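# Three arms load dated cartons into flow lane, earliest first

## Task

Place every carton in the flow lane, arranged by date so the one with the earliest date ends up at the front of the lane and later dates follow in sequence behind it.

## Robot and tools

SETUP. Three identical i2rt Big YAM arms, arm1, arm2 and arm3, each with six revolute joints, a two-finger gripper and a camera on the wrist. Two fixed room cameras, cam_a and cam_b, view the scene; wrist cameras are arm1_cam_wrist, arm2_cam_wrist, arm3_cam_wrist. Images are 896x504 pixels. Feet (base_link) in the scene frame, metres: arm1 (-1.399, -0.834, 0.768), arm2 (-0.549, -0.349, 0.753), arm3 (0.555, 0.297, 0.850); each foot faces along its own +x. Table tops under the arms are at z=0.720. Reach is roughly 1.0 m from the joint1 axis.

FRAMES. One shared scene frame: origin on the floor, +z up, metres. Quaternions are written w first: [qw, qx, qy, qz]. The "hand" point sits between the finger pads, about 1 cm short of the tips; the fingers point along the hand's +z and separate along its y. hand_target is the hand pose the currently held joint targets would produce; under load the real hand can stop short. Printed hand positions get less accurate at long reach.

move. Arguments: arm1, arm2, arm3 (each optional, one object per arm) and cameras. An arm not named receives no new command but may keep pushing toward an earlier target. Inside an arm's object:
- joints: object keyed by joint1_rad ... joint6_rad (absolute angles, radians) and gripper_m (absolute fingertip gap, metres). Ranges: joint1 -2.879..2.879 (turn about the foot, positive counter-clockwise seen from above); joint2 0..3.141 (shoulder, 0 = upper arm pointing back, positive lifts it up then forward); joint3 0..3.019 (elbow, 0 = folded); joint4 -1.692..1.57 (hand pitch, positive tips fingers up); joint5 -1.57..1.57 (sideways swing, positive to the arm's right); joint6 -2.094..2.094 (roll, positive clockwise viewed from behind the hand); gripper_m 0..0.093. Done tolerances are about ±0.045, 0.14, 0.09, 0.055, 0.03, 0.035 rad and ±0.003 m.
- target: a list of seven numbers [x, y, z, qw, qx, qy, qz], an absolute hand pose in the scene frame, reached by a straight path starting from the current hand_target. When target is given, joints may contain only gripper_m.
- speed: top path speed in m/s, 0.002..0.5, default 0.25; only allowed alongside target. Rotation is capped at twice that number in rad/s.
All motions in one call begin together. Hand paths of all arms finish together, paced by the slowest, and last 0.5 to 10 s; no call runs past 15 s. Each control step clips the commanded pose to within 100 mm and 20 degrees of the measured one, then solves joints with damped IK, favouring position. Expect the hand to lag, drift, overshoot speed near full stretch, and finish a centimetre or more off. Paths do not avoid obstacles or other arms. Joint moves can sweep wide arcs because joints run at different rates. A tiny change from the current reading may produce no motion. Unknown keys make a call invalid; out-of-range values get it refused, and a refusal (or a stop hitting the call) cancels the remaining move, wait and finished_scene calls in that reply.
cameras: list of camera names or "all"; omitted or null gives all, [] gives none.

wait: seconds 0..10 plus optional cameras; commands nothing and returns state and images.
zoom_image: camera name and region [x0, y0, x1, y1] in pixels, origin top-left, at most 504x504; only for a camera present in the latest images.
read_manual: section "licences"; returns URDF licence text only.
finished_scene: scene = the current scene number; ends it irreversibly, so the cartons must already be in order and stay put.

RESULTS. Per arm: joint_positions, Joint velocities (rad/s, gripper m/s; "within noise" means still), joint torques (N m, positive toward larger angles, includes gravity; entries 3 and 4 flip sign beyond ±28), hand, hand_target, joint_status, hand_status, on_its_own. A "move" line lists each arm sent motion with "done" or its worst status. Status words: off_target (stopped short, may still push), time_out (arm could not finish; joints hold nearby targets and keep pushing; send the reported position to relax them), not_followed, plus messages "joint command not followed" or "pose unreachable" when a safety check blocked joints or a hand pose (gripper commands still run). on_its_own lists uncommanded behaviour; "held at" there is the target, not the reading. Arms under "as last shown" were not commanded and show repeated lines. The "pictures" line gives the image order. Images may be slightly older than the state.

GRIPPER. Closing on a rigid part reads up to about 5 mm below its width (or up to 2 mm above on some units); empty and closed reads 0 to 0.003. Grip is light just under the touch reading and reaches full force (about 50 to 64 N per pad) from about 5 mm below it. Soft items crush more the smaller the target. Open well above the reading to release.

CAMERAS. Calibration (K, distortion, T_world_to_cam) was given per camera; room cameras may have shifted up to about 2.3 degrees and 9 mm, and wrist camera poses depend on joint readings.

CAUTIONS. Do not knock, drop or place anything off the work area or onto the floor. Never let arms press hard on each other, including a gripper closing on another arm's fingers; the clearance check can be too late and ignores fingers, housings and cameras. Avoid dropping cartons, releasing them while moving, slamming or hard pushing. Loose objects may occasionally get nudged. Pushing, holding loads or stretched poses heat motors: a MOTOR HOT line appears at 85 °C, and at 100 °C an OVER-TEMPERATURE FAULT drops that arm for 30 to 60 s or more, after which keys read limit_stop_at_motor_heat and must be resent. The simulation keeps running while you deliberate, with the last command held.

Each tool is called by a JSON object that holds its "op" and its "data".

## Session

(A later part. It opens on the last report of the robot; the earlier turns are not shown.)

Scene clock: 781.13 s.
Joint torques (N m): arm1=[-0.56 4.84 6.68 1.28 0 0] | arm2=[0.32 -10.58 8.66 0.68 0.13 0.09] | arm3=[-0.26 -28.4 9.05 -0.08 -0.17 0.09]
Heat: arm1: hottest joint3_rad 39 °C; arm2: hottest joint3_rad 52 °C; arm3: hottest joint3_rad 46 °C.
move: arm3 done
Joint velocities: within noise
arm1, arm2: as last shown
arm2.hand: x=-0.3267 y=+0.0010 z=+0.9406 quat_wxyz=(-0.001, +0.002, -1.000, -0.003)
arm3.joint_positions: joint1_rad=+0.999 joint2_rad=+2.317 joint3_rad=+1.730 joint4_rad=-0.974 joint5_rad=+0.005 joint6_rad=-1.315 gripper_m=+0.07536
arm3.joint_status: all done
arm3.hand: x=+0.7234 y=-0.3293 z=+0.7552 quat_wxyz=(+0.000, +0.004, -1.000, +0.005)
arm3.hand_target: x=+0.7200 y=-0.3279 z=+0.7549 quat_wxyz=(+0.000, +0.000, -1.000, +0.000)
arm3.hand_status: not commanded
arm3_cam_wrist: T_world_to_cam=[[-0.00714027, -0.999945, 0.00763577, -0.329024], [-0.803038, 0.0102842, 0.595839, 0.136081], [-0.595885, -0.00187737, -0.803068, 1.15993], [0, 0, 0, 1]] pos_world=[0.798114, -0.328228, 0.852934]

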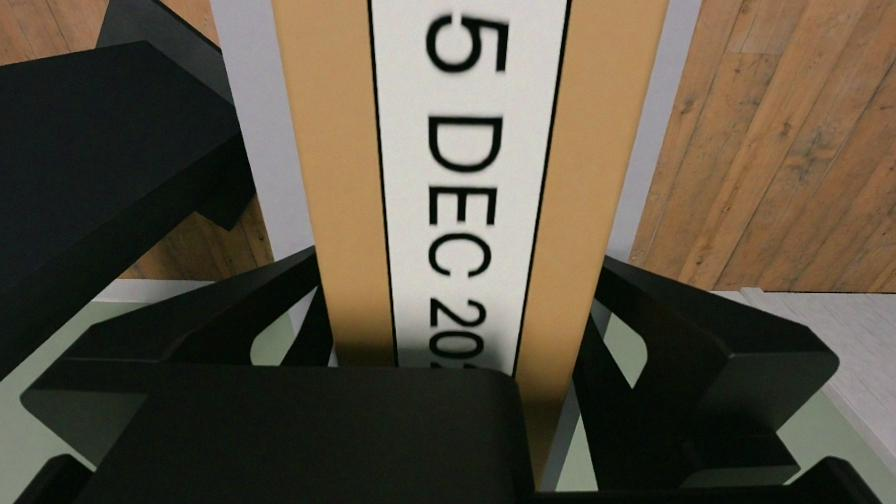

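{"op": "move", "data": {"arm3": {"target": [0.72, -0.33, 0.9, 0, 0, 1, 0], "speed": 0.25}, "cameras": ["cam_b"]}}

{"op": "move", "data": {"arm3": {"joints": {"joint1_rad": -0.232, "joint2_rad": 1.321, "joint3_rad": 0.94, "joint4_rad": -1.19, "joint5_rad": 0, "joint6_rad": 0.604, "gripper_m": 0.093}}, "cameras": ["arm3_cam_wrist"]}}

{"op": "move", "data": {"arm3": {"target": [-0.01, 0.0155, 0.93, 0, 1, 0, 0], "speed": 0.25}, "cameras": ["arm3_cam_wrist", "cam_b"]}}

Scene clock: 787.43 s.
Joint torques (N m): arm1=[-0.56 4.89 6.71 1.25 0 0] | arm2=[0.32 -10.58 8.68 0.68 0.12 0.09] | arm3=[-0.15 -25.05 12.92 0.09 -0.13 0.07]
Heat: arm1: hottest joint3_rad 39 °C; arm2: hottest joint3_rad 52 °C; arm3: hottest joint3_rad 45 °C.
move: arm3 done
Joint velocities: within noise
arm1.joint_positions: joint1_rad=+0.217 joint2_rad=+0.494 joint3_rad=+1.498 joint4_rad=-1.492 joint5_rad=+0.002 joint6_rad=+0.004 gripper_m=+0.09297
arm1.joint_status: not commanded
arm1.hand: x=-1.4379 y=-0.9747 z=+1.3435 quat_wxyz=(-0.312, -0.683, -0.520, +0.407)
arm1.hand_target: x=-1.4404 y=-0.9756 z=+1.3418 quat_wxyz=(-0.305, -0.689, -0.518, +0.406)
arm1.hand_status: not commanded
arm2: as last shown
arm3.joint_positions: joint1_rad=+0.998 joint2_rad=+2.117 joint3_rad=+1.809 joint4_rad=-1.254 joint5_rad=+0.004 joint6_rad=-1.313 gripper_m=+0.07793
arm3.joint_status: not commanded
arm3.hand: x=+0.7208 y=-0.3234 z=+0.9075 quat_wxyz=(+0.000, +0.003, -1.000, +0.005)
arm3.hand_target: x=+0.7198 y=-0.3296 z=+0.8999 quat_wxyz=(+0.000, +0.000, -1.000, +0.000)
arm3.hand_status: done (0.010 m and 0.6 deg from the pose sent, 0.145 m and 0.8 deg at the start; pose on its path clipped on 6 of 44 steps)

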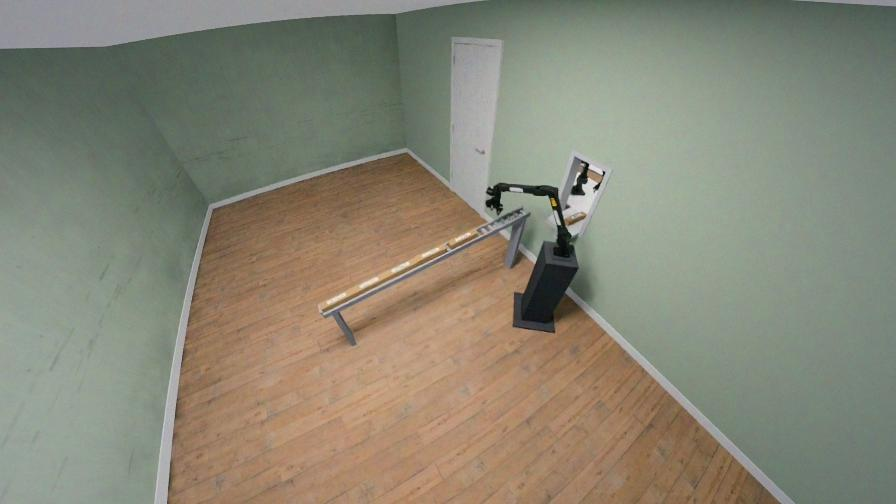

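Scene clock: 789.23 s.
Joint torques (N m): arm1=[-0.5 4.89 6.69 1.26 0 0] | arm2=[0.32 -10.52 8.66 0.68 0.12 0.09] | arm3=[-0.56 -12.69 10.06 0.31 0 0.15]
Heat: arm1: hottest joint3_rad 39 °C; arm2: hottest joint3_rad 52 °C; arm3: hottest joint3_rad 45 °C.
move: arm3 done
Joint velocities: within noise
arm1, arm2: as last shown
arm3.joint_positions: joint1_rad=-0.225 joint2_rad=+1.328 joint3_rad=+0.941 joint4_rad=-1.188 joint5_rad=+0.003 joint6_rad=+0.595 gripper_m=+0.09294
arm3.joint_status: all done
arm3.hand: x=+0.2677 y=+0.0976 z=+0.9738 quat_wxyz=(+0.003, -1.000, -0.008, -0.002)
arm3.hand_target: x=+0.2672 y=+0.0997 z=+0.9759 quat_wxyz=(+0.000, -1.000, +0.000, -0.001)
arm3.hand_status: not commanded
arm3_cam_wrist: T_world_to_cam=[[-0.000277024, 0.999997, 0.00251532, -0.0990809], [0.800578, -0.00128547, 0.599227, -0.795885], [0.599228, 0.00217971, -0.800575, 0.742056], [0, 0, 0, 1]] pos_world=[0.19248, 0.09644, 1.07124]

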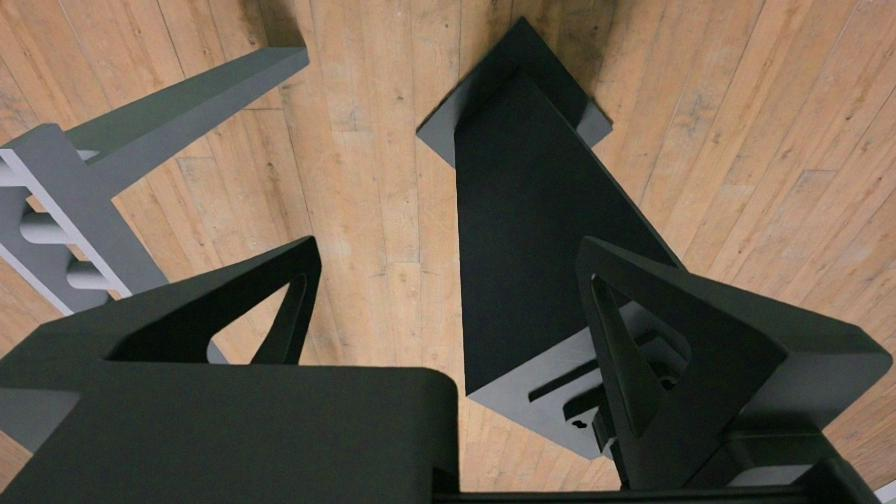

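Scene clock: 791.43 s.
Joint torques (N m): arm1=[-0.62 4.89 6.68 1.28 0 -0.01] | arm2=[0.38 -10.52 8.66 0.68 0.12 0.09] | arm3=[-0.85 -23.41 14.84 0.1 0.01 -0.03]
Heat: arm1: hottest joint3_rad 39 °C; arm2: hottest joint3_rad 52 °C; arm3: hottest joint3_rad 45 °C.
move: arm3 off_target
Joint velocities: within noise
arm1, arm2: as last shown
arm3.joint_positions: joint1_rad=-0.363 joint2_rad=+2.037 joint3_rad=+1.745 joint4_rad=-1.283 joint5_rad=+0.003 joint6_rad=+0.473 gripper_m=+0.09294
arm3.joint_status: not commanded
arm3.hand: x=+0.0045 y=+0.0171 z=+0.9313 quat_wxyz=(+0.002, -1.000, +0.000, -0.003)
arm3.hand_target: x=-0.0095 y=+0.0157 z=+0.9301 quat_wxyz=(+0.000, -1.000, +0.000, +0.001)
arm3.hand_status: off_target (0.015 m and 0.4 deg from the pose sent, 0.293 m and 1.0 deg at the start)
arm3_cam_wrist: T_world_to_cam=[[0.01528, 0.999881, 0.00225246, -0.0183499], [0.800121, -0.0135782, 0.599685, -0.559969], [0.599644, -0.00736095, -0.800233, 0.865737], [0, 0, 0, 1]] pos_world=[-0.0708103, 0.017117, 1.02864]

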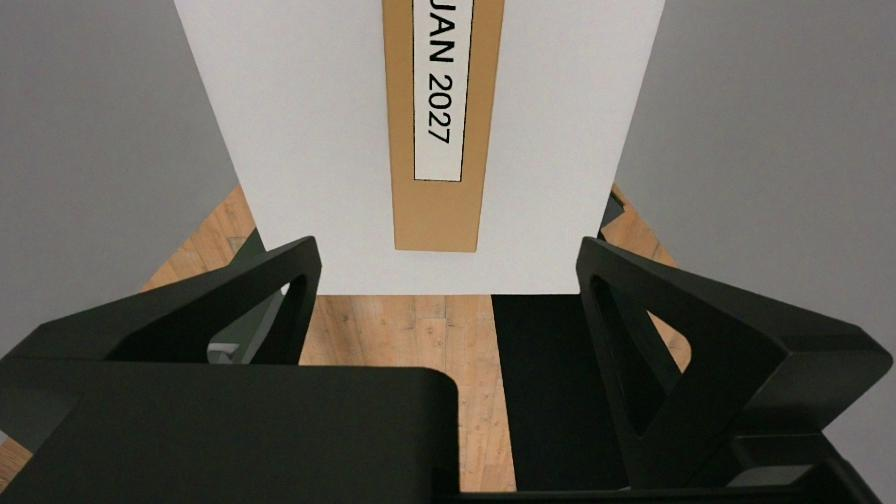

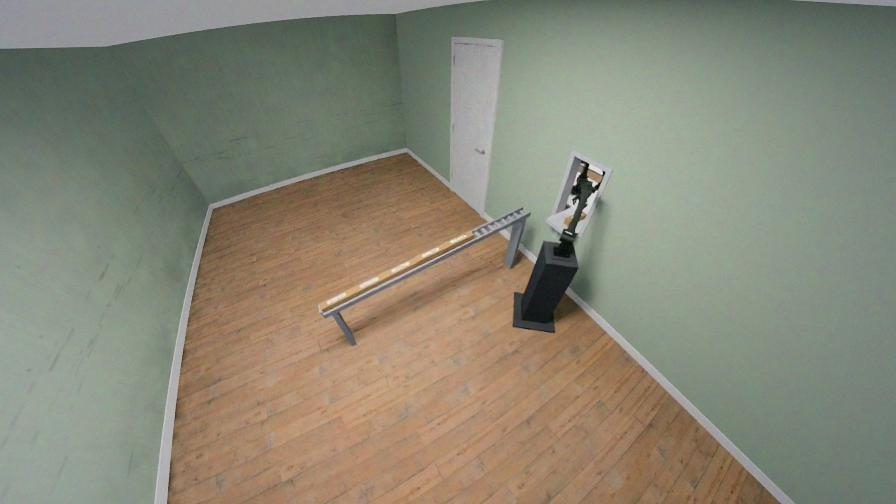

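{"op": "move", "data": {"arm3": {"target": [-0.038, 0.011, 0.764, 0, 1, 0, 0], "speed": 0.2}, "cameras": ["arm3_cam_wrist"]}}

{"op": "move", "data": {"arm3": {"joints": {"gripper_m": 0.05}}, "cameras": []}}

{"op": "move", "data": {"arm3": {"target": [-0.025, 0.016, 0.935, 0, 1, 0, 0], "speed": 0.2}, "cameras": ["arm3_cam_wrist"]}}

Scene clock: 801.83 s.
Joint torques (N m): arm1=[-0.62 4.84 6.71 1.26 0 0] | arm2=[0.26 -10.58 8.69 0.68 0.12 0.09] | arm3=[-0.79 -26.29 12.38 0.58 0.06 -0.03]
Heat: arm1: hottest joint3_rad 39 °C; arm2: hottest joint3_rad 52 °C; arm3: hottest joint3_rad 45 °C.
move: arm3 off_target
Joint velocities: within noise
arm1, arm2: as last shown
arm3.joint_positions: joint1_rad=-0.376 joint2_rad=+2.303 joint3_rad=+1.745 joint4_rad=-1.030 joint5_rad=+0.001 joint6_rad=+0.459 gripper_m=+0.09294
arm3.joint_status: not commanded
arm3.hand: x=-0.0236 y=+0.0112 z=+0.7675 quat_wxyz=(+0.004, -1.000, -0.001, -0.009)
arm3.hand_target: x=-0.0375 y=+0.0113 z=+0.7643 quat_wxyz=(+0.000, -1.000, +0.000, +0.000)
arm3.hand_status: off_target (0.015 m and 1.1 deg from the pose sent, 0.173 m and 0.4 deg at the start)
arm3_cam_wrist: T_world_to_cam=[[0.0141307, 0.999878, 0.00659492, -0.0150008], [0.792888, -0.0152234, 0.609177, -0.44684], [0.609203, -0.00337907, -0.793007, 0.74609], [0, 0, 0, 1]] pos_world=[-0.100014, 0.0107176, 0.863958]

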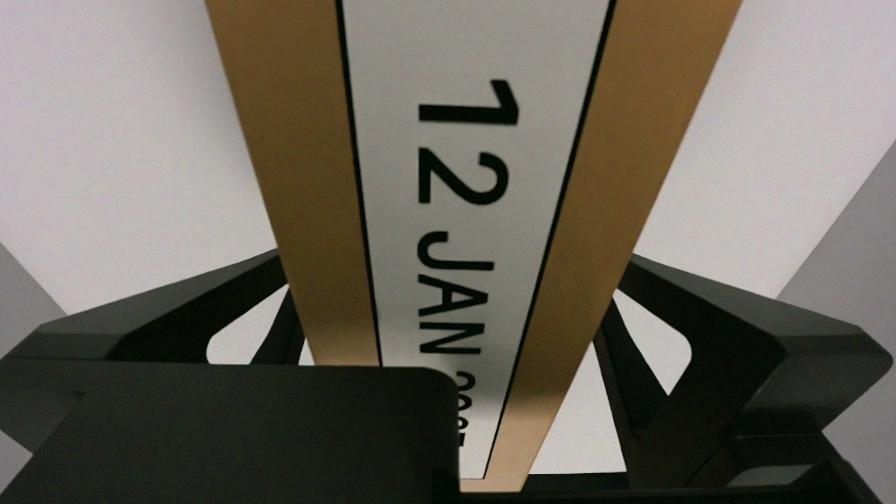

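Scene clock: 802.47 s.
Joint torques (N m): arm1=[-0.62 4.89 6.71 1.28 0.01 0] | arm2=[0.32 -10.64 8.66 0.68 0.12 0.09] | arm3=[-0.85 -26.29 12.41 0.58 0.09 -0.03]
Heat: arm1: hottest joint3_rad 39 °C; arm2: hottest joint3_rad 52 °C; arm3: hottest joint3_rad 45 °C.
move: arm3 off_target
Joint velocities: within noise
arm1, arm2: as last shown
arm3.joint_positions: joint1_rad=-0.376 joint2_rad=+2.303 joint3_rad=+1.745 joint4_rad=-1.030 joint5_rad=+0.001 joint6_rad=+0.459 gripper_m=+0.05832
arm3.joint_status: gripper_m off_target (ended at +0.05835, target +0.05000)
arm3.hand: x=-0.0235 y=+0.0111 z=+0.7675 quat_wxyz=(+0.004, -1.000, -0.001, -0.009)
arm3.hand_target: x=-0.0376 y=+0.0114 z=+0.7643 quat_wxyz=(+0.000, -1.000, +0.000, +0.000)
arm3.hand_status: not commanded

Scene clock: 804.20 s.
Joint torques (N m): arm1=[-0.56 4.89 6.69 1.26 0 0] | arm2=[0.32 -10.52 8.68 0.69 0.12 0.09] | arm3=[-0.44 -28.51 15.38 -0.05 0.09 0.01]
Heat: arm1: hottest joint3_rad 39 °C; arm2: hottest joint3_rad 51 °C; arm3: hottest joint3_rad 45 °C.
move: arm3 off_target
Joint velocities: within noise
arm1, arm2: as last shown
arm3.joint_positions: joint1_rad=-0.376 joint2_rad=+2.111 joint3_rad=+1.801 joint4_rad=-1.319 joint5_rad=+0.001 joint6_rad=+0.458 gripper_m=+0.05832
arm3.joint_status: not commanded
arm3.hand: x=-0.0050 y=+0.0204 z=+0.9071 quat_wxyz=(+0.013, -1.000, -0.001, -0.027)
arm3.hand_target: x=-0.0237 y=+0.0168 z=+0.9355 quat_wxyz=(+0.000, -1.000, +0.000, +0.000)
arm3.hand_status: off_target (0.035 m and 3.4 deg from the pose sent, 0.168 m and 1.1 deg at the start)
arm3_cam_wrist: T_world_to_cam=[[0.012761, 0.99961, 0.0248579, -0.0419962], [0.769992, -0.0256837, 0.637536, -0.572074], [0.637926, 0.0110048, -0.770019, 0.824475], [0, 0, 0, 1]] pos_world=[-0.0849251, 0.0182136, 1.00062]

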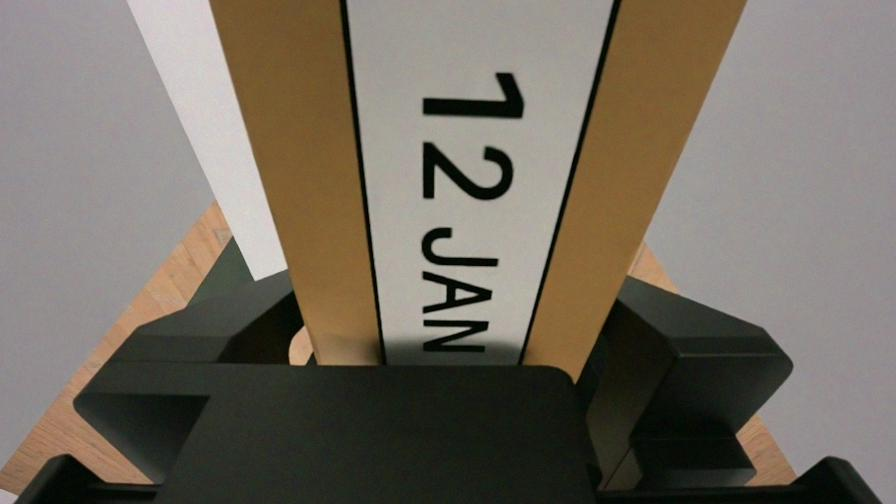

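{"op": "move", "data": {"arm3": {"target": [0.27, 0.09, 0.965, 0, 1, 0, 0], "speed": 0.3}, "arm2": {"joints": {"joint1_rad": -1.0, "joint2_rad": 1.1, "joint3_rad": 0.9, "joint4_rad": -1.3, "joint5_rad": 0, "joint6_rad": 0}}, "cameras": []}}

{"op": "move", "data": {"arm3": {"joints": {"joint1_rad": 0.869, "joint2_rad": 1.97, "joint3_rad": 1.95, "joint4_rad": -1.51, "joint5_rad": 0, "joint6_rad": -1.436}}, "cameras": []}}

{"op": "move", "data": {"arm3": {"target": [0.64, -0.337, 0.83, 0, 0, 1, 0], "speed": 0.25}, "cameras": ["arm3_cam_wrist"]}}

Scene clock: 813.97 s.
Joint torques (N m): arm1=[-0.56 4.89 6.71 1.26 0.01 -0.01] | arm2=[0.56 -5.01 8.88 0.79 0.03 -0.12] | arm3=[1.08 -14.15 10.26 0.14 0.19 0.17]
Heat: arm1: hottest joint3_rad 39 °C; arm2: hottest joint3_rad 51 °C; arm3: hottest joint3_rad 45 °C.
move: arm2 done; arm3 done
Joint velocities: within noise
arm1: as last shown
arm2.joint_positions: joint1_rad=-1.009 joint2_rad=+1.098 joint3_rad=+0.915 joint4_rad=-1.307 joint5_rad=-0.001 joint6_rad=+0.011 gripper_m=+0.09297
arm2.joint_status: all done
arm2.hand: x=-0.5569 y=-0.0419 z=+0.9334 quat_wxyz=(-0.027, +0.711, -0.703, -0.022)
arm2.hand_target: x=-0.5594 y=-0.0449 z=+0.9272 quat_wxyz=(-0.024, +0.718, -0.695, -0.018)
arm2.hand_status: not commanded
arm3.joint_positions: joint1_rad=-0.216 joint2_rad=+1.358 joint3_rad=+0.924 joint4_rad=-1.151 joint5_rad=-0.002 joint6_rad=+0.623 gripper_m=+0.05832
arm3.joint_status: not commanded
arm3.hand: x=+0.2686 y=+0.0933 z=+0.9580 quat_wxyz=(+0.003, -1.000, +0.001, -0.007)
arm3.hand_target: x=+0.2700 y=+0.0900 z=+0.9650 quat_wxyz=(+0.000, -1.000, +0.000, +0.000)
arm3.hand_status: done (0.008 m and 0.9 deg from the pose sent, 0.290 m and 3.5 deg at the start)

Scene clock: 815.93 s.
Joint torques (N m): arm1=[-0.62 4.89 6.72 1.26 0.01 0] | arm2=[0.56 -5.07 8.88 0.8 0.02 -0.12] | arm3=[-0.15 -26.99 15.51 0.02 -0.04 -0.04]
Heat: arm1: hottest joint3_rad 39 °C; arm2: hottest joint3_rad 51 °C; arm3: hottest joint3_rad 46 °C.
move: arm3 done
Joint velocities: within noise
arm1, arm2: as last shown
arm2.hand: x=-0.5569 y=-0.0419 z=+0.9334 quat_wxyz=(-0.027, +0.711, -0.702, -0.022)
arm3.joint_positions: joint1_rad=+0.870 joint2_rad=+1.981 joint3_rad=+1.899 joint4_rad=-1.501 joint5_rad=+0.000 joint6_rad=-1.428 gripper_m=+0.05853
arm3.joint_status: all done
arm3.hand: x=+0.6366 y=-0.3098 z=+1.0239 quat_wxyz=(+0.000, -0.004, -1.000, -0.006)
arm3.hand_target: x=+0.6372 y=-0.3206 z=+1.0498 quat_wxyz=(-0.004, +0.000, -1.000, +0.020)
arm3.hand_status: not commanded

Scene clock: 817.67 s.
Joint torques (N m): arm1=[-0.56 4.95 6.68 1.25 0 -0.01] | arm2=[0.56 -5.07 8.91 0.79 0.02 -0.11] | arm3=[0.03 -27.75 10.99 0.46 0 -0.02]
Heat: arm1: hottest joint3_rad 39 °C; arm2: hottest joint3_rad 51 °C; arm3: hottest joint3_rad 46 °C.
move: arm3 off_target
Joint velocities: within noise
arm1.joint_positions: joint1_rad=+0.217 joint2_rad=+0.494 joint3_rad=+1.498 joint4_rad=-1.492 joint5_rad=+0.002 joint6_rad=+0.004 gripper_m=+0.09297
arm1.joint_status: not commanded
arm1.hand: x=-1.4379 y=-0.9747 z=+1.3435 quat_wxyz=(-0.312, -0.683, -0.520, +0.407)
arm1.hand_target: x=-1.4404 y=-0.9756 z=+1.3418 quat_wxyz=(-0.305, -0.689, -0.518, +0.406)
arm1.hand_status: not commanded
arm2: as last shown
arm3.joint_positions: joint1_rad=+0.870 joint2_rad=+2.201 joint3_rad=+1.714 joint4_rad=-1.112 joint5_rad=+0.001 joint6_rad=-1.428 gripper_m=+0.05853
arm3.joint_status: not commanded
arm3.hand: x=+0.6392 y=-0.3272 z=+0.8219 quat_wxyz=(+0.001, -0.003, -1.000, -0.014)
arm3.hand_target: x=+0.6399 y=-0.3368 z=+0.8302 quat_wxyz=(+0.000, +0.000, -1.000, +0.000)
arm3.hand_status: off_target (0.013 m and 1.7 deg from the pose sent, 0.196 m and 0.8 deg at the start)
arm3_cam_wrist: T_world_to_cam=[[-0.0227127, -0.999259, -0.0310872, -0.285968], [-0.801546, -0.000382996, 0.597933, 0.0226544], [-0.597501, 0.0384985, -0.800943, 1.1758], [0, 0, 0, 1]] pos_world=[0.714205, -0.331013, 0.919313]

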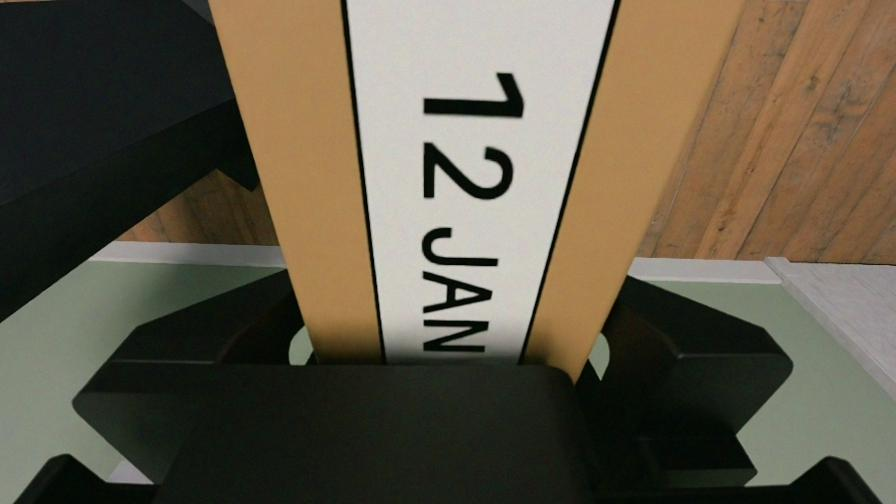

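{"op": "move", "data": {"arm3": {"target": [0.64, -0.342, 0.785, 0, -0.0244, 0.9997, 0], "speed": 0.15}, "cameras": ["arm3_cam_wrist"]}}

{"op": "move", "data": {"arm3": {"target": [0.64, -0.338, 0.755, 0, -0.0244, 0.9997, 0], "speed": 0.08}, "cameras": ["arm3_cam_wrist", "cam_b"]}}

Scene clock: 824.70 s.
Joint torques (N m): arm1=[-0.56 4.84 6.69 1.26 0.01 0] | arm2=[0.56 -5.13 8.9 0.79 0.02 -0.11] | arm3=[0.03 -27.75 10.44 0.61 -0.01 -0.03]
Heat: arm1: hottest joint3_rad 39 °C; arm2: hottest joint3_rad 50 °C; arm3: hottest joint3_rad 46 °C.
move: arm3 done
Joint velocities: within noise
arm1, arm2: as last shown
arm3.joint_positions: joint1_rad=+0.870 joint2_rad=+2.266 joint3_rad=+1.714 joint4_rad=-1.039 joint5_rad=+0.001 joint6_rad=-1.477 gripper_m=+0.05853
arm3.joint_status: not commanded
arm3.hand: x=+0.6401 y=-0.3333 z=+0.7815 quat_wxyz=(+0.001, +0.021, -1.000, -0.011)
arm3.hand_target: x=+0.6399 y=-0.3419 z=+0.7850 quat_wxyz=(+0.000, +0.024, -1.000, +0.000)
arm3.hand_status: done (0.009 m and 1.3 deg from the pose sent, 0.040 m and 3.6 deg at the start)
arm3_cam_wrist: T_world_to_cam=[[0.0256917, -0.999391, -0.0235962, -0.330205], [-0.802005, -0.0346967, 0.596309, 0.037611], [-0.596765, 0.00360403, -0.802408, 1.13326], [0, 0, 0, 1]] pos_world=[0.714936, -0.332783, 0.879115]

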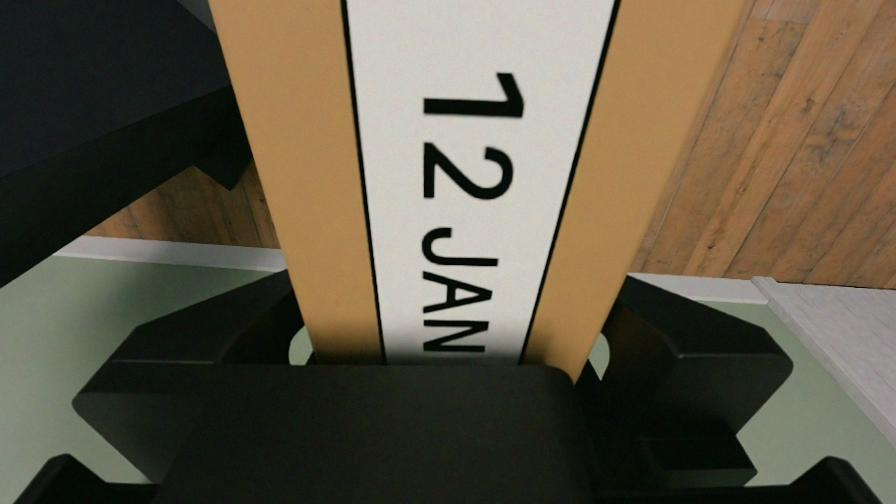

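Scene clock: 825.67 s.
Joint torques (N m): arm1=[-0.56 4.89 6.69 1.25 0 0] | arm2=[0.56 -5.07 8.9 0.79 0.02 -0.12] | arm3=[-0.09 -25.17 8.68 0.87 -0.02 -0.02]
Heat: arm1: hottest joint3_rad 39 °C; arm2: hottest joint3_rad 50 °C; arm3: hottest joint3_rad 46 °C.
move: arm3 off_target
Joint velocities: within noise
arm1, arm2: as last shown
arm3.joint_positions: joint1_rad=+0.870 joint2_rad=+2.272 joint3_rad=+1.708 joint4_rad=-0.986 joint5_rad=+0.002 joint6_rad=-1.478 gripper_m=+0.05853
arm3.joint_status: not commanded
arm3.hand: x=+0.6412 y=-0.3425 z=+0.7761 quat_wxyz=(-0.001, +0.021, -1.000, +0.010)
arm3.hand_target: x=+0.6398 y=-0.3374 z=+0.7555 quat_wxyz=(+0.000, +0.024, -1.000, +0.000)
arm3.hand_status: off_target (0.022 m and 1.3 deg from the pose sent, 0.027 m and 1.3 deg at the start)
arm3_cam_wrist: T_world_to_cam=[[0.0264448, -0.999485, 0.018178, -0.372514], [-0.804905, -0.0105058, 0.593311, 0.0538939], [-0.592814, -0.0303216, -0.804768, 1.11739], [0, 0, 0, 1]] pos_world=[0.715635, -0.337875, 0.874036]

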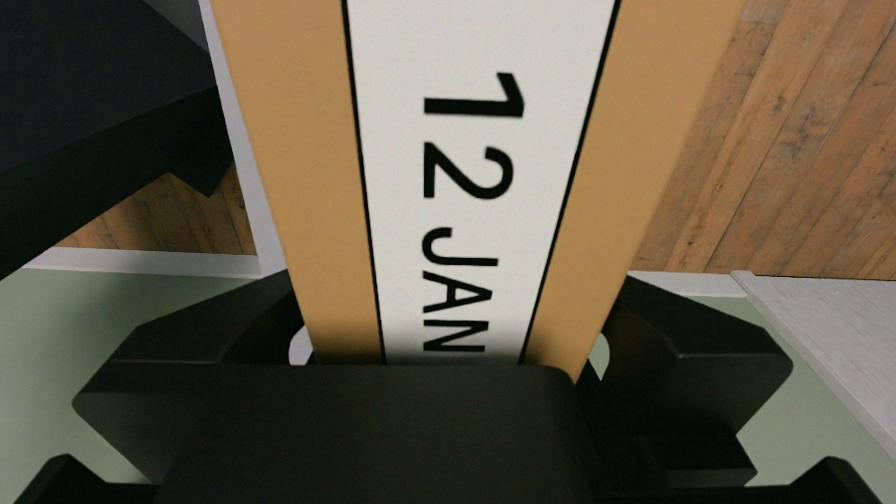

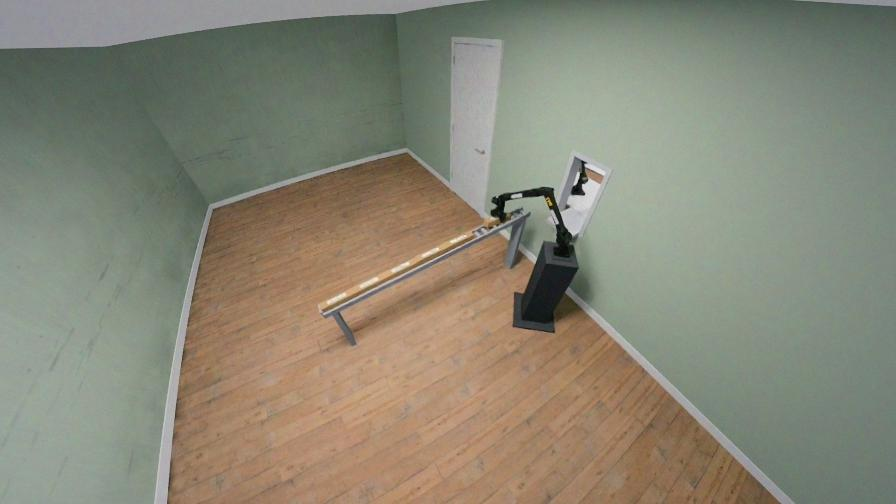

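{"op": "move", "data": {"arm3": {"target": [0.64, -0.332, 0.80, 0, -0.0244, 0.9997, 0], "speed": 0.1}, "cameras": ["arm3_cam_wrist"]}}

{"op": "move", "data": {"arm3": {"target": [0.64, -0.330, 0.76, 0, -0.0244, 0.9997, 0], "speed": 0.1}, "cameras": ["arm3_cam_wrist"]}}

Scene clock: 829.90 s.
Joint torques (N m): arm1=[-0.56 4.89 6.68 1.25 0.01 0] | arm2=[0.62 -5.07 8.91 0.8 0.02 -0.11] | arm3=[0.09 -30.62 9.47 -0.12 -0.03 0]
Heat: arm1: hottest joint3_rad 39 °C; arm2: hottest joint3_rad 50 °C; arm3: hottest joint3_rad 46 °C.
move: arm3 off_target
Joint velocities: within noise
arm1, arm2: as last shown
arm3.joint_positions: joint1_rad=+0.870 joint2_rad=+2.259 joint3_rad=+1.686 joint4_rad=-1.028 joint5_rad=+0.002 joint6_rad=-1.478 gripper_m=+0.05853
arm3.joint_status: not commanded
arm3.hand: x=+0.6389 y=-0.3252 z=+0.7773 quat_wxyz=(+0.001, +0.021, -1.000, -0.015)
arm3.hand_target: x=+0.6399 y=-0.3318 z=+0.7998 quat_wxyz=(+0.000, +0.024, -1.000, +0.000)
arm3.hand_status: off_target (0.024 m and 1.8 deg from the pose sent, 0.026 m and 1.3 deg at the start)
arm3_cam_wrist: T_world_to_cam=[[0.0264142, -0.999119, -0.0326163, -0.315525], [-0.800773, -0.0406787, 0.597586, 0.0356859], [-0.598386, 0.0103335, -0.801141, 1.13142], [0, 0, 0, 1]] pos_world=[0.713937, -0.325486, 0.874812]

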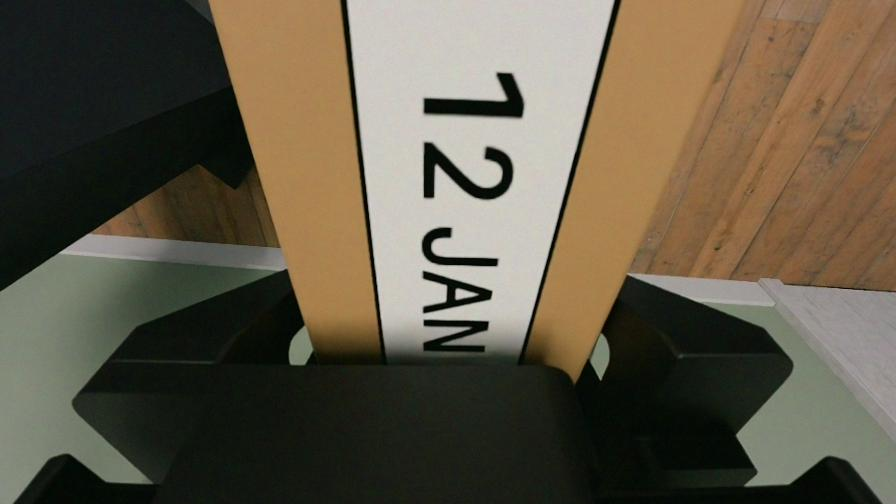

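Scene clock: 830.97 s.
Joint torques (N m): arm1=[-0.56 4.89 6.69 1.26 0 0] | arm2=[0.56 -5.07 8.9 0.8 0.02 -0.11] | arm3=[0.09 -26.4 9.09 0.59 -0.03 0]
Heat: arm1: hottest joint3_rad 39 °C; arm2: hottest joint3_rad 50 °C; arm3: hottest joint3_rad 46 °C.
move: arm3 done
Joint velocities: within noise
arm1, arm2: as last shown
arm3.joint_positions: joint1_rad=+0.870 joint2_rad=+2.263 joint3_rad=+1.668 joint4_rad=-0.972 joint5_rad=+0.002 joint6_rad=-1.478 gripper_m=+0.05853
arm3.joint_status: not commanded
arm3.hand: x=+0.6395 y=-0.3298 z=+0.7688 quat_wxyz=(+0.000, +0.021, -1.000, +0.002)
arm3.hand_target: x=+0.6399 y=-0.3298 z=+0.7601 quat_wxyz=(+0.000, +0.024, -1.000, +0.000)
arm3.hand_status: done (0.009 m and 0.4 deg from the pose sent, 0.018 m and 1.8 deg at the start)
arm3_cam_wrist: T_world_to_cam=[[0.0264221, -0.99965, 0.00113796, -0.34652], [-0.803516, -0.0205607, 0.594928, 0.0515792], [-0.594696, -0.0166336, -0.803778, 1.11575], [0, 0, 0, 1]] pos_world=[0.714136, -0.326779, 0.866528]

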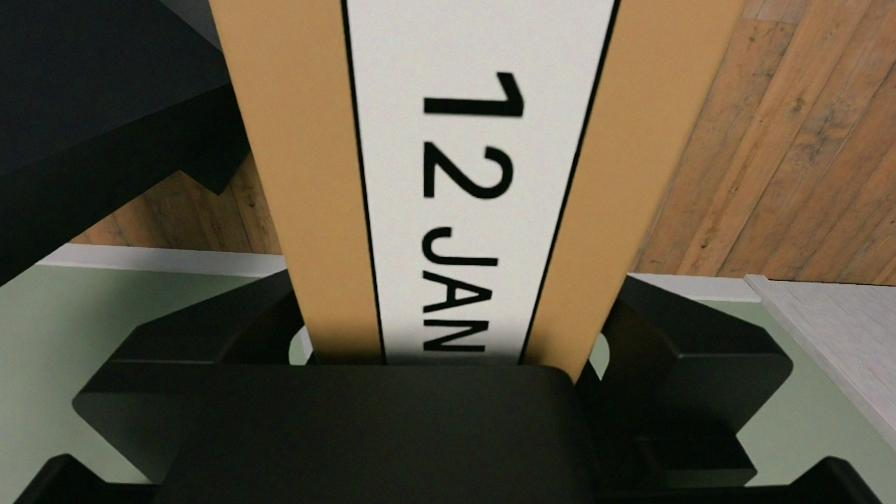

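{"op": "move", "data": {"arm3": {"target": [0.64, -0.331, 0.735, 0, -0.0244, 0.9997, 0], "speed": 0.08}, "cameras": ["arm3_cam_wrist"]}}

{"op": "zoom_image", "data": {"camera": "arm3_cam_wrist", "region": [180, 0, 760, 360]}}

Scene clock: 835.90 s.
Joint torques (N m): arm1=[-0.56 4.89 6.69 1.25 0.01 -0.01] | arm2=[0.56 -5.07 8.9 0.8 0.02 -0.12] | arm3=[-0.09 -23.47 8.88 0.99 -0.27 -0.02]
Heat: arm1: hottest joint3_rad 39 °C; arm2: hottest joint3_rad 50 °C; arm3: hottest joint3_rad 46 °C.
move: arm3 off_target
Joint velocities: within noise
arm1, arm2: as last shown
arm3.joint_positions: joint1_rad=+0.870 joint2_rad=+2.269 joint3_rad=+1.668 joint4_rad=-0.940 joint5_rad=+0.008 joint6_rad=-1.478 gripper_m=+0.05853
arm3.joint_status: not commanded
arm3.hand: x=+0.6392 y=-0.3364 z=+0.7652 quat_wxyz=(+0.001, +0.021, -1.000, +0.015)
arm3.hand_target: x=+0.6397 y=-0.3297 z=+0.7358 quat_wxyz=(+0.000, +0.024, -1.000, +0.000)
arm3.hand_status: off_target (0.031 m and 1.8 deg from the pose sent, 0.034 m and 0.4 deg at the start)
arm3_cam_wrist: T_world_to_cam=[[0.0263232, -0.999283, 0.0272216, -0.372913], [-0.801538, -0.00482603, 0.597924, 0.0550707], [-0.597364, -0.0375584, -0.80109, 1.10515], [0, 0, 0, 1]] pos_world=[0.714137, -0.330872, 0.86255]

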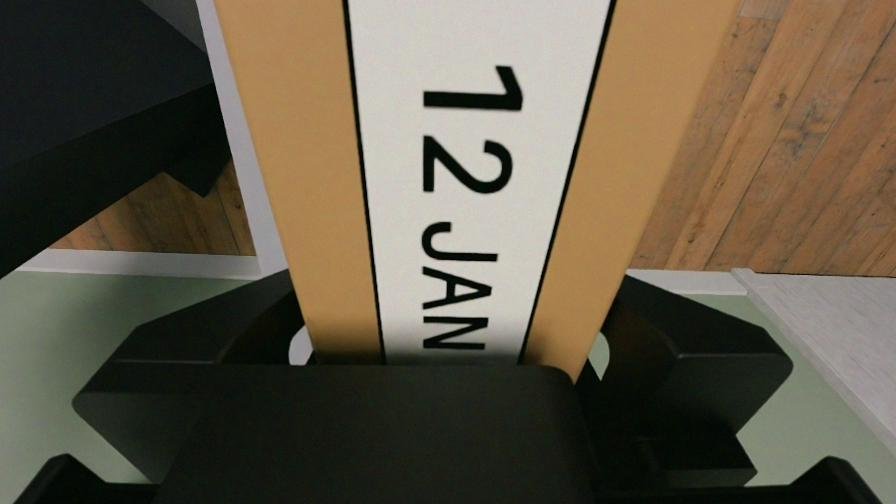

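Region (180, 0, 760, 360) is 580x360 pixels. A region can be at most 504 by 504 pixels.

{"op": "move", "data": {"arm3": {"target": [0.64, -0.320, 0.742, 0, -0.0244, 0.9997, 0], "speed": 0.1}, "cameras": ["arm3_cam_wrist"]}}

{"op": "move", "data": {"arm3": {"target": [0.64, -0.320, 0.715, 0, -0.0244, 0.9997, 0], "speed": 0.1}, "cameras": ["arm3_cam_wrist"]}}

Scene clock: 842.50 s.
Joint torques (N m): arm1=[-0.56 4.89 6.71 1.25 0 0] | arm2=[0.62 -5.13 8.9 0.79 0.02 -0.12] | arm3=[0.26 -25.82 6.74 0.62 -0.44 0.07]
Heat: arm1: hottest joint3_rad 39 °C; arm2: hottest joint3_rad 49 °C; arm3: hottest joint3_rad 45 °C.
move: arm3 off_target
Joint velocities: within noise
arm1: as last shown
arm2.joint_positions: joint1_rad=-1.009 joint2_rad=+1.098 joint3_rad=+0.915 joint4_rad=-1.307 joint5_rad=-0.001 joint6_rad=+0.011 gripper_m=+0.09297
arm2.joint_status: not commanded
arm2.hand: x=-0.5569 y=-0.0419 z=+0.9334 quat_wxyz=(-0.027, +0.711, -0.702, -0.022)
arm2.hand_target: x=-0.5594 y=-0.0449 z=+0.9272 quat_wxyz=(-0.024, +0.718, -0.695, -0.018)
arm2.hand_status: not commanded
arm3.joint_positions: joint1_rad=+0.870 joint2_rad=+2.264 joint3_rad=+1.649 joint4_rad=-0.919 joint5_rad=+0.013 joint6_rad=-1.481 gripper_m=+0.05853
arm3.joint_status: not commanded
arm3.hand: x=+0.6381 y=-0.3341 z=+0.7625 quat_wxyz=(+0.003, +0.023, -1.000, +0.019)
arm3.hand_target: x=+0.6398 y=-0.3198 z=+0.7427 quat_wxyz=(+0.000, +0.024, -1.000, +0.000)
arm3.hand_status: off_target (0.025 m and 2.2 deg from the pose sent, 0.028 m and 1.8 deg at the start)
arm3_cam_wrist: T_world_to_cam=[[0.0297609, -0.998919, 0.0357221, -0.379159], [-0.799371, -0.0023295, 0.600833, 0.0530876], [-0.6001, -0.0464366, -0.798576, 1.09935], [0, 0, 0, 1]] pos_world=[0.71344, -0.327575, 0.859561]

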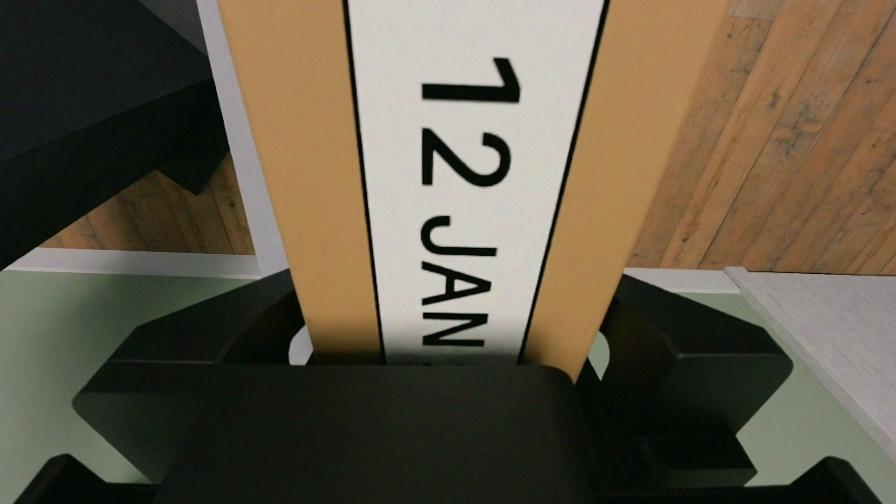

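Scene clock: 843.47 s.
Joint torques (N m): arm1=[-0.56 4.84 6.71 1.26 0 -0.01] | arm2=[0.56 -5.13 8.9 0.79 0.02 -0.11] | arm3=[0.21 -22.07 7.41 1.2 -0.43 0.05]
Heat: arm1: hottest joint3_rad 39 °C; arm2: hottest joint3_rad 49 °C; arm3: hottest joint3_rad 45 °C.
move: arm3 off_target
Joint velocities: within noise
arm1, arm2: as last shown
arm3.joint_positions: joint1_rad=+0.870 joint2_rad=+2.264 joint3_rad=+1.634 joint4_rad=-0.888 joint5_rad=+0.013 joint6_rad=-1.481 gripper_m=+0.05853
arm3.joint_status: not commanded
arm3.hand: x=+0.6382 y=-0.3344 z=+0.7579 quat_wxyz=(+0.002, +0.023, -0.999, +0.027)
arm3.hand_target: x=+0.6395 y=-0.3178 z=+0.7171 quat_wxyz=(+0.000, +0.024, -1.000, +0.000)
arm3.hand_status: off_target (0.045 m and 3.1 deg from the pose sent, 0.049 m and 2.2 deg at the start)
arm3_cam_wrist: T_world_to_cam=[[0.0299275, -0.998277, 0.0504763, -0.390315], [-0.800572, 0.00629725, 0.599203, 0.0606957], [-0.598488, -0.0583426, -0.799004, 1.09103], [0, 0, 0, 1]] pos_world=[0.713239, -0.326372, 0.855068]

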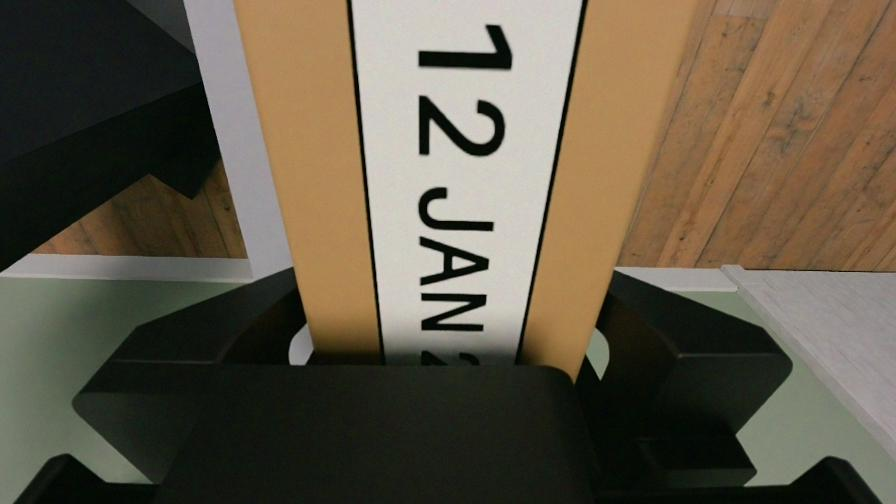

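{"op": "move", "data": {"cameras": ["cam_b", "arm3_cam_wrist"]}}

{"op": "zoom_image", "data": {"camera": "cam_b", "region": [450, 180, 560, 242]}}

Scene clock: 849.33 s.
Joint torques (N m): arm1=[-0.56 4.84 6.68 1.29 0 -0.01] | arm2=[0.56 -5.07 8.91 0.8 0.02 -0.11] | arm3=[0.38 -22.07 7.47 1.17 -0.43 0.06]
Heat: arm1: hottest joint3_rad 39 °C; arm2: hottest joint3_rad 49 °C; arm3: hottest joint3_rad 45 °C.
Joint velocities: within noise
arm1.joint_positions: joint1_rad=+0.217 joint2_rad=+0.494 joint3_rad=+1.498 joint4_rad=-1.492 joint5_rad=+0.002 joint6_rad=+0.004 gripper_m=+0.09297
arm1.joint_status: not commanded
arm1.hand: x=-1.4379 y=-0.9747 z=+1.3435 quat_wxyz=(-0.312, -0.683, -0.520, +0.407) (m; scene frame)
arm1.hand_target: x=-1.4404 y=-0.9756 z=+1.3418 quat_wxyz=(-0.305, -0.689, -0.518, +0.406) (m; scene frame)
arm1.hand_status: not commanded
arm2.joint_positions: joint1_rad=-1.009 joint2_rad=+1.098 joint3_rad=+0.915 joint4_rad=-1.307 joint5_rad=-0.001 joint6_rad=+0.011 gripper_m=+0.09297
arm2.joint_status: not commanded
arm2.hand: x=-0.5569 y=-0.0419 z=+0.9334 quat_wxyz=(-0.027, +0.711, -0.702, -0.022) (m; scene frame)
arm2.hand_target: x=-0.5594 y=-0.0449 z=+0.9272 quat_wxyz=(-0.024, +0.718, -0.695, -0.018) (m; scene frame)
arm2.hand_status: not commanded
arm3.joint_positions: joint1_rad=+0.870 joint2_rad=+2.264 joint3_rad=+1.634 joint4_rad=-0.888 joint5_rad=+0.013 joint6_rad=-1.481 gripper_m=+0.05853
arm3.joint_status: not commanded
arm3.hand: x=+0.6382 y=-0.3345 z=+0.7579 quat_wxyz=(+0.002, +0.023, -0.999, +0.027) (m; scene frame)
arm3.hand_target: x=+0.6395 y=-0.3179 z=+0.7171 quat_wxyz=(+0.000, +0.024, -1.000, +0.000) (m; scene frame)
arm3.hand_status: off_target (0.045 m and 3.1 deg from the pose sent, 0.049 m and 2.2 deg at the start)
pictures: arm3_cam_wrist, cam_b
camera_calibration:
arm3_cam_wrist: T_world_to_cam=[[0.0299415, -0.998258, 0.0508405, -0.39063], [-0.800629, 0.00649913, 0.599125, 0.0608686], [-0.598411, -0.0586431, -0.79904, 1.09091], [0, 0, 0, 1]] pos_world=[0.713239, -0.326371, 0.855069]

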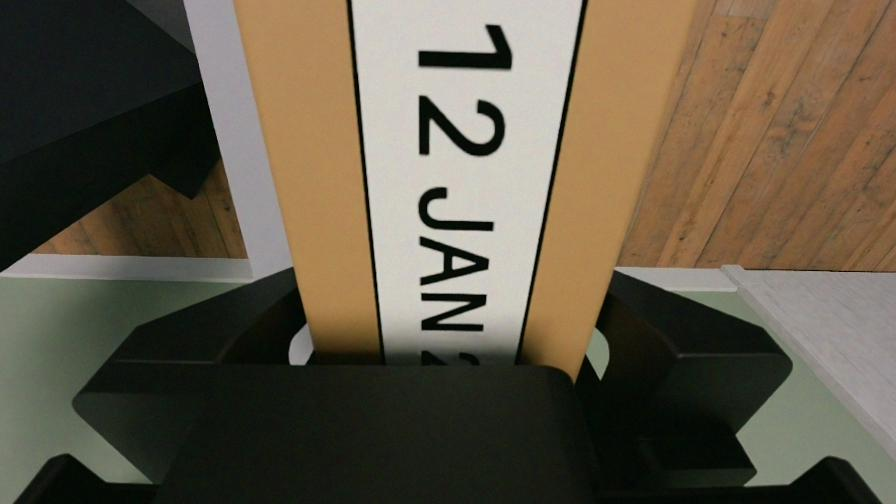

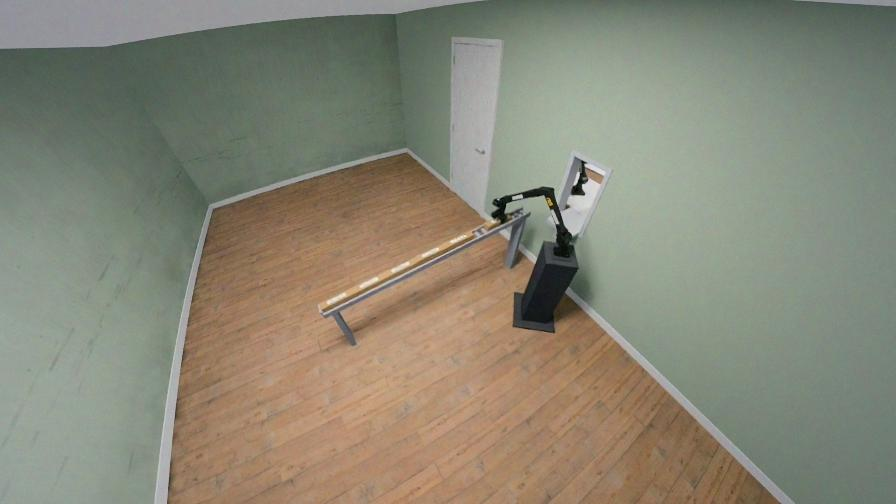

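Scaled by 4.582 (camera's finer frame: 1280x720).

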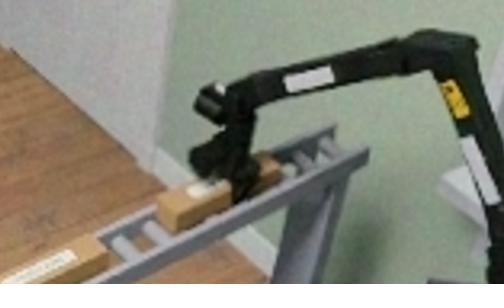

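{"op": "move", "data": {"arm3": {"target": [0.639, -0.324, 0.758, 0, -0.0244, 0.9997, 0], "speed": 0.1}, "cameras": []}}

{"op": "move", "data": {"arm3": {"joints": {"gripper_m": 0.07}}, "cameras": ["arm3_cam_wrist"]}}

{"op": "move", "data": {"arm3": {"target": [0.639, -0.325, 0.9, 0, 0, 1, 0], "speed": 0.25}, "cameras": ["arm3_cam_wrist", "cam_b"]}}

Scene clock: 857.50 s.
Joint torques (N m): arm1=[-0.67 4.84 6.68 1.25 0 0] | arm2=[0.5 -5.07 8.91 0.8 0.02 -0.11] | arm3=[0.26 -26.93 9.69 -0.35 -0.44 0.08]
Heat: arm1: hottest joint3_rad 39 °C; arm2: hottest joint3_rad 49 °C; arm3: hottest joint3_rad 44 °C.
move: arm3 done
Joint velocities: within noise
arm1, arm2: as last shown
arm3.joint_positions: joint1_rad=+0.870 joint2_rad=+2.263 joint3_rad=+1.634 joint4_rad=-0.928 joint5_rad=+0.013 joint6_rad=-1.486 gripper_m=+0.05851
arm3.joint_status: not commanded
arm3.hand: x=+0.6369 y=-0.3249 z=+0.7581 quat_wxyz=(+0.005, +0.025, -1.000, +0.007)
arm3.hand_target: x=+0.6389 y=-0.3240 z=+0.7580 quat_wxyz=(+0.000, +0.024, -1.000, +0.000)
arm3.hand_status: done (0.002 m and 1.0 deg from the pose sent, 0.010 m and 3.1 deg at the start)

Scene clock: 858.10 s.
Joint torques (N m): arm1=[-0.62 4.84 6.69 1.26 0 0] | arm2=[0.56 -5.07 8.9 0.79 0.02 -0.11] | arm3=[0.09 -26.87 9.51 -0.31 -0.13 0.08]
Heat: arm1: hottest joint3_rad 39 °C; arm2: hottest joint3_rad 49 °C; arm3: hottest joint3_rad 44 °C.
move: arm3 done
Joint velocities: within noise
arm1, arm2: as last shown
arm3.joint_positions: joint1_rad=+0.870 joint2_rad=+2.262 joint3_rad=+1.636 joint4_rad=-0.929 joint5_rad=+0.004 joint6_rad=-1.485 gripper_m=+0.06986
arm3.joint_status: all done
arm3.hand: x=+0.6385 y=-0.3260 z=+0.7596 quat_wxyz=(+0.000, +0.025, -1.000, +0.008)
arm3.hand_target: x=+0.6389 y=-0.3241 z=+0.7581 quat_wxyz=(+0.000, +0.024, -1.000, +0.000)
arm3.hand_status: not commanded
arm3_cam_wrist: T_world_to_cam=[[0.0339787, -0.999326, 0.0139158, -0.357135], [-0.802804, -0.0189981, 0.59594, 0.0556284], [-0.595274, -0.0314209, -0.802908, 1.10277], [0, 0, 0, 1]] pos_world=[0.713241, -0.321187, 0.857238]

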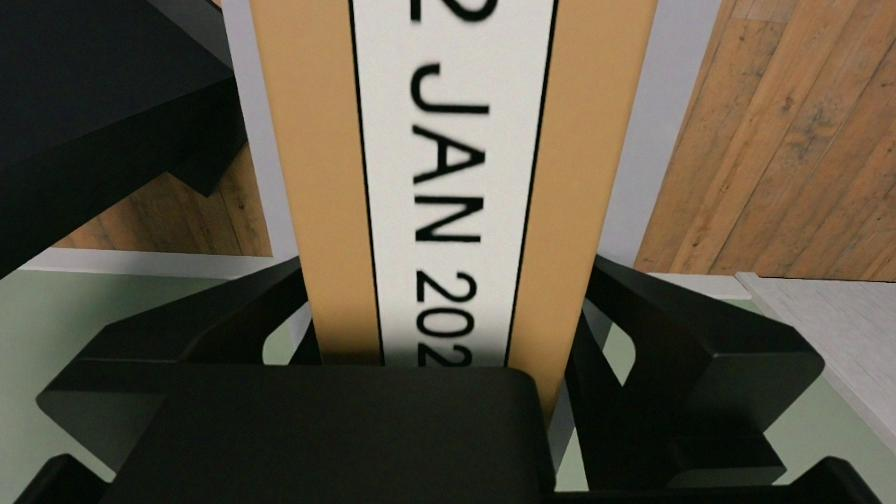

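Scene clock: 859.57 s.
Joint torques (N m): arm1=[-0.56 4.84 6.71 1.25 0 0] | arm2=[0.56 -5.07 8.9 0.79 0.02 -0.12] | arm3=[0.26 -25.11 13.49 -0.05 -0.13 0.13]
Heat: arm1: hottest joint3_rad 39 °C; arm2: hottest joint3_rad 49 °C; arm3: hottest joint3_rad 44 °C.
move: arm3 off_target
Joint velocities: within noise
arm1, arm2: as last shown
arm3.joint_positions: joint1_rad=+0.870 joint2_rad=+2.078 joint3_rad=+1.705 joint4_rad=-1.214 joint5_rad=+0.004 joint6_rad=-1.443 gripper_m=+0.06994
arm3.joint_status: not commanded
arm3.hand: x=+0.6366 y=-0.3138 z=+0.8938 quat_wxyz=(+0.002, +0.004, -1.000, -0.008)
arm3.hand_target: x=+0.6388 y=-0.3246 z=+0.9001 quat_wxyz=(+0.000, +0.000, -1.000, +0.000)
arm3.hand_status: off_target (0.013 m and 1.0 deg from the pose sent, 0.141 m and 3.0 deg at the start)
arm3_cam_wrist: T_world_to_cam=[[-0.00824485, -0.999802, -0.0181326, -0.291427], [-0.800671, -0.00426252, 0.59909, -0.0252468], [-0.599048, 0.0194577, -0.800477, 1.226], [0, 0, 0, 1]] pos_world=[0.711814, -0.315332, 0.991223]

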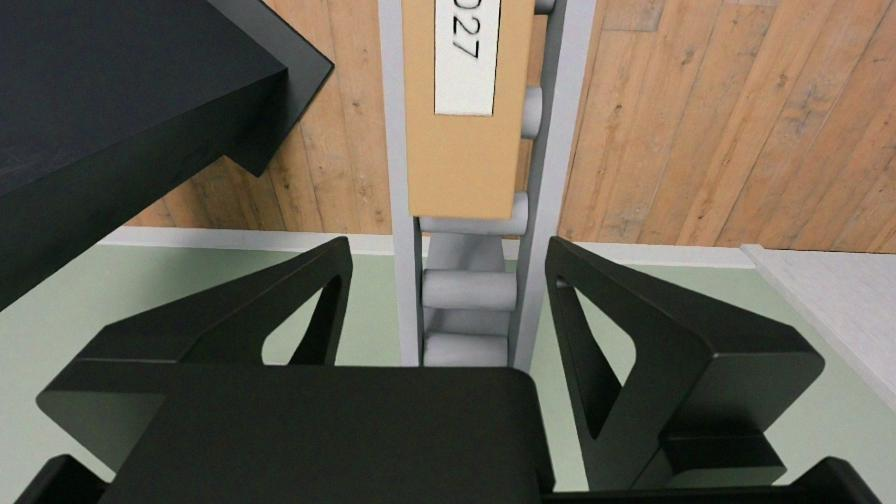

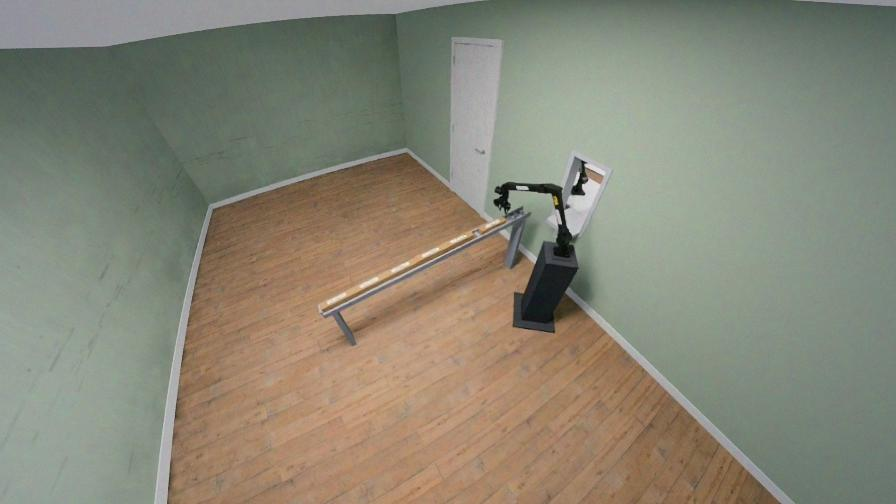

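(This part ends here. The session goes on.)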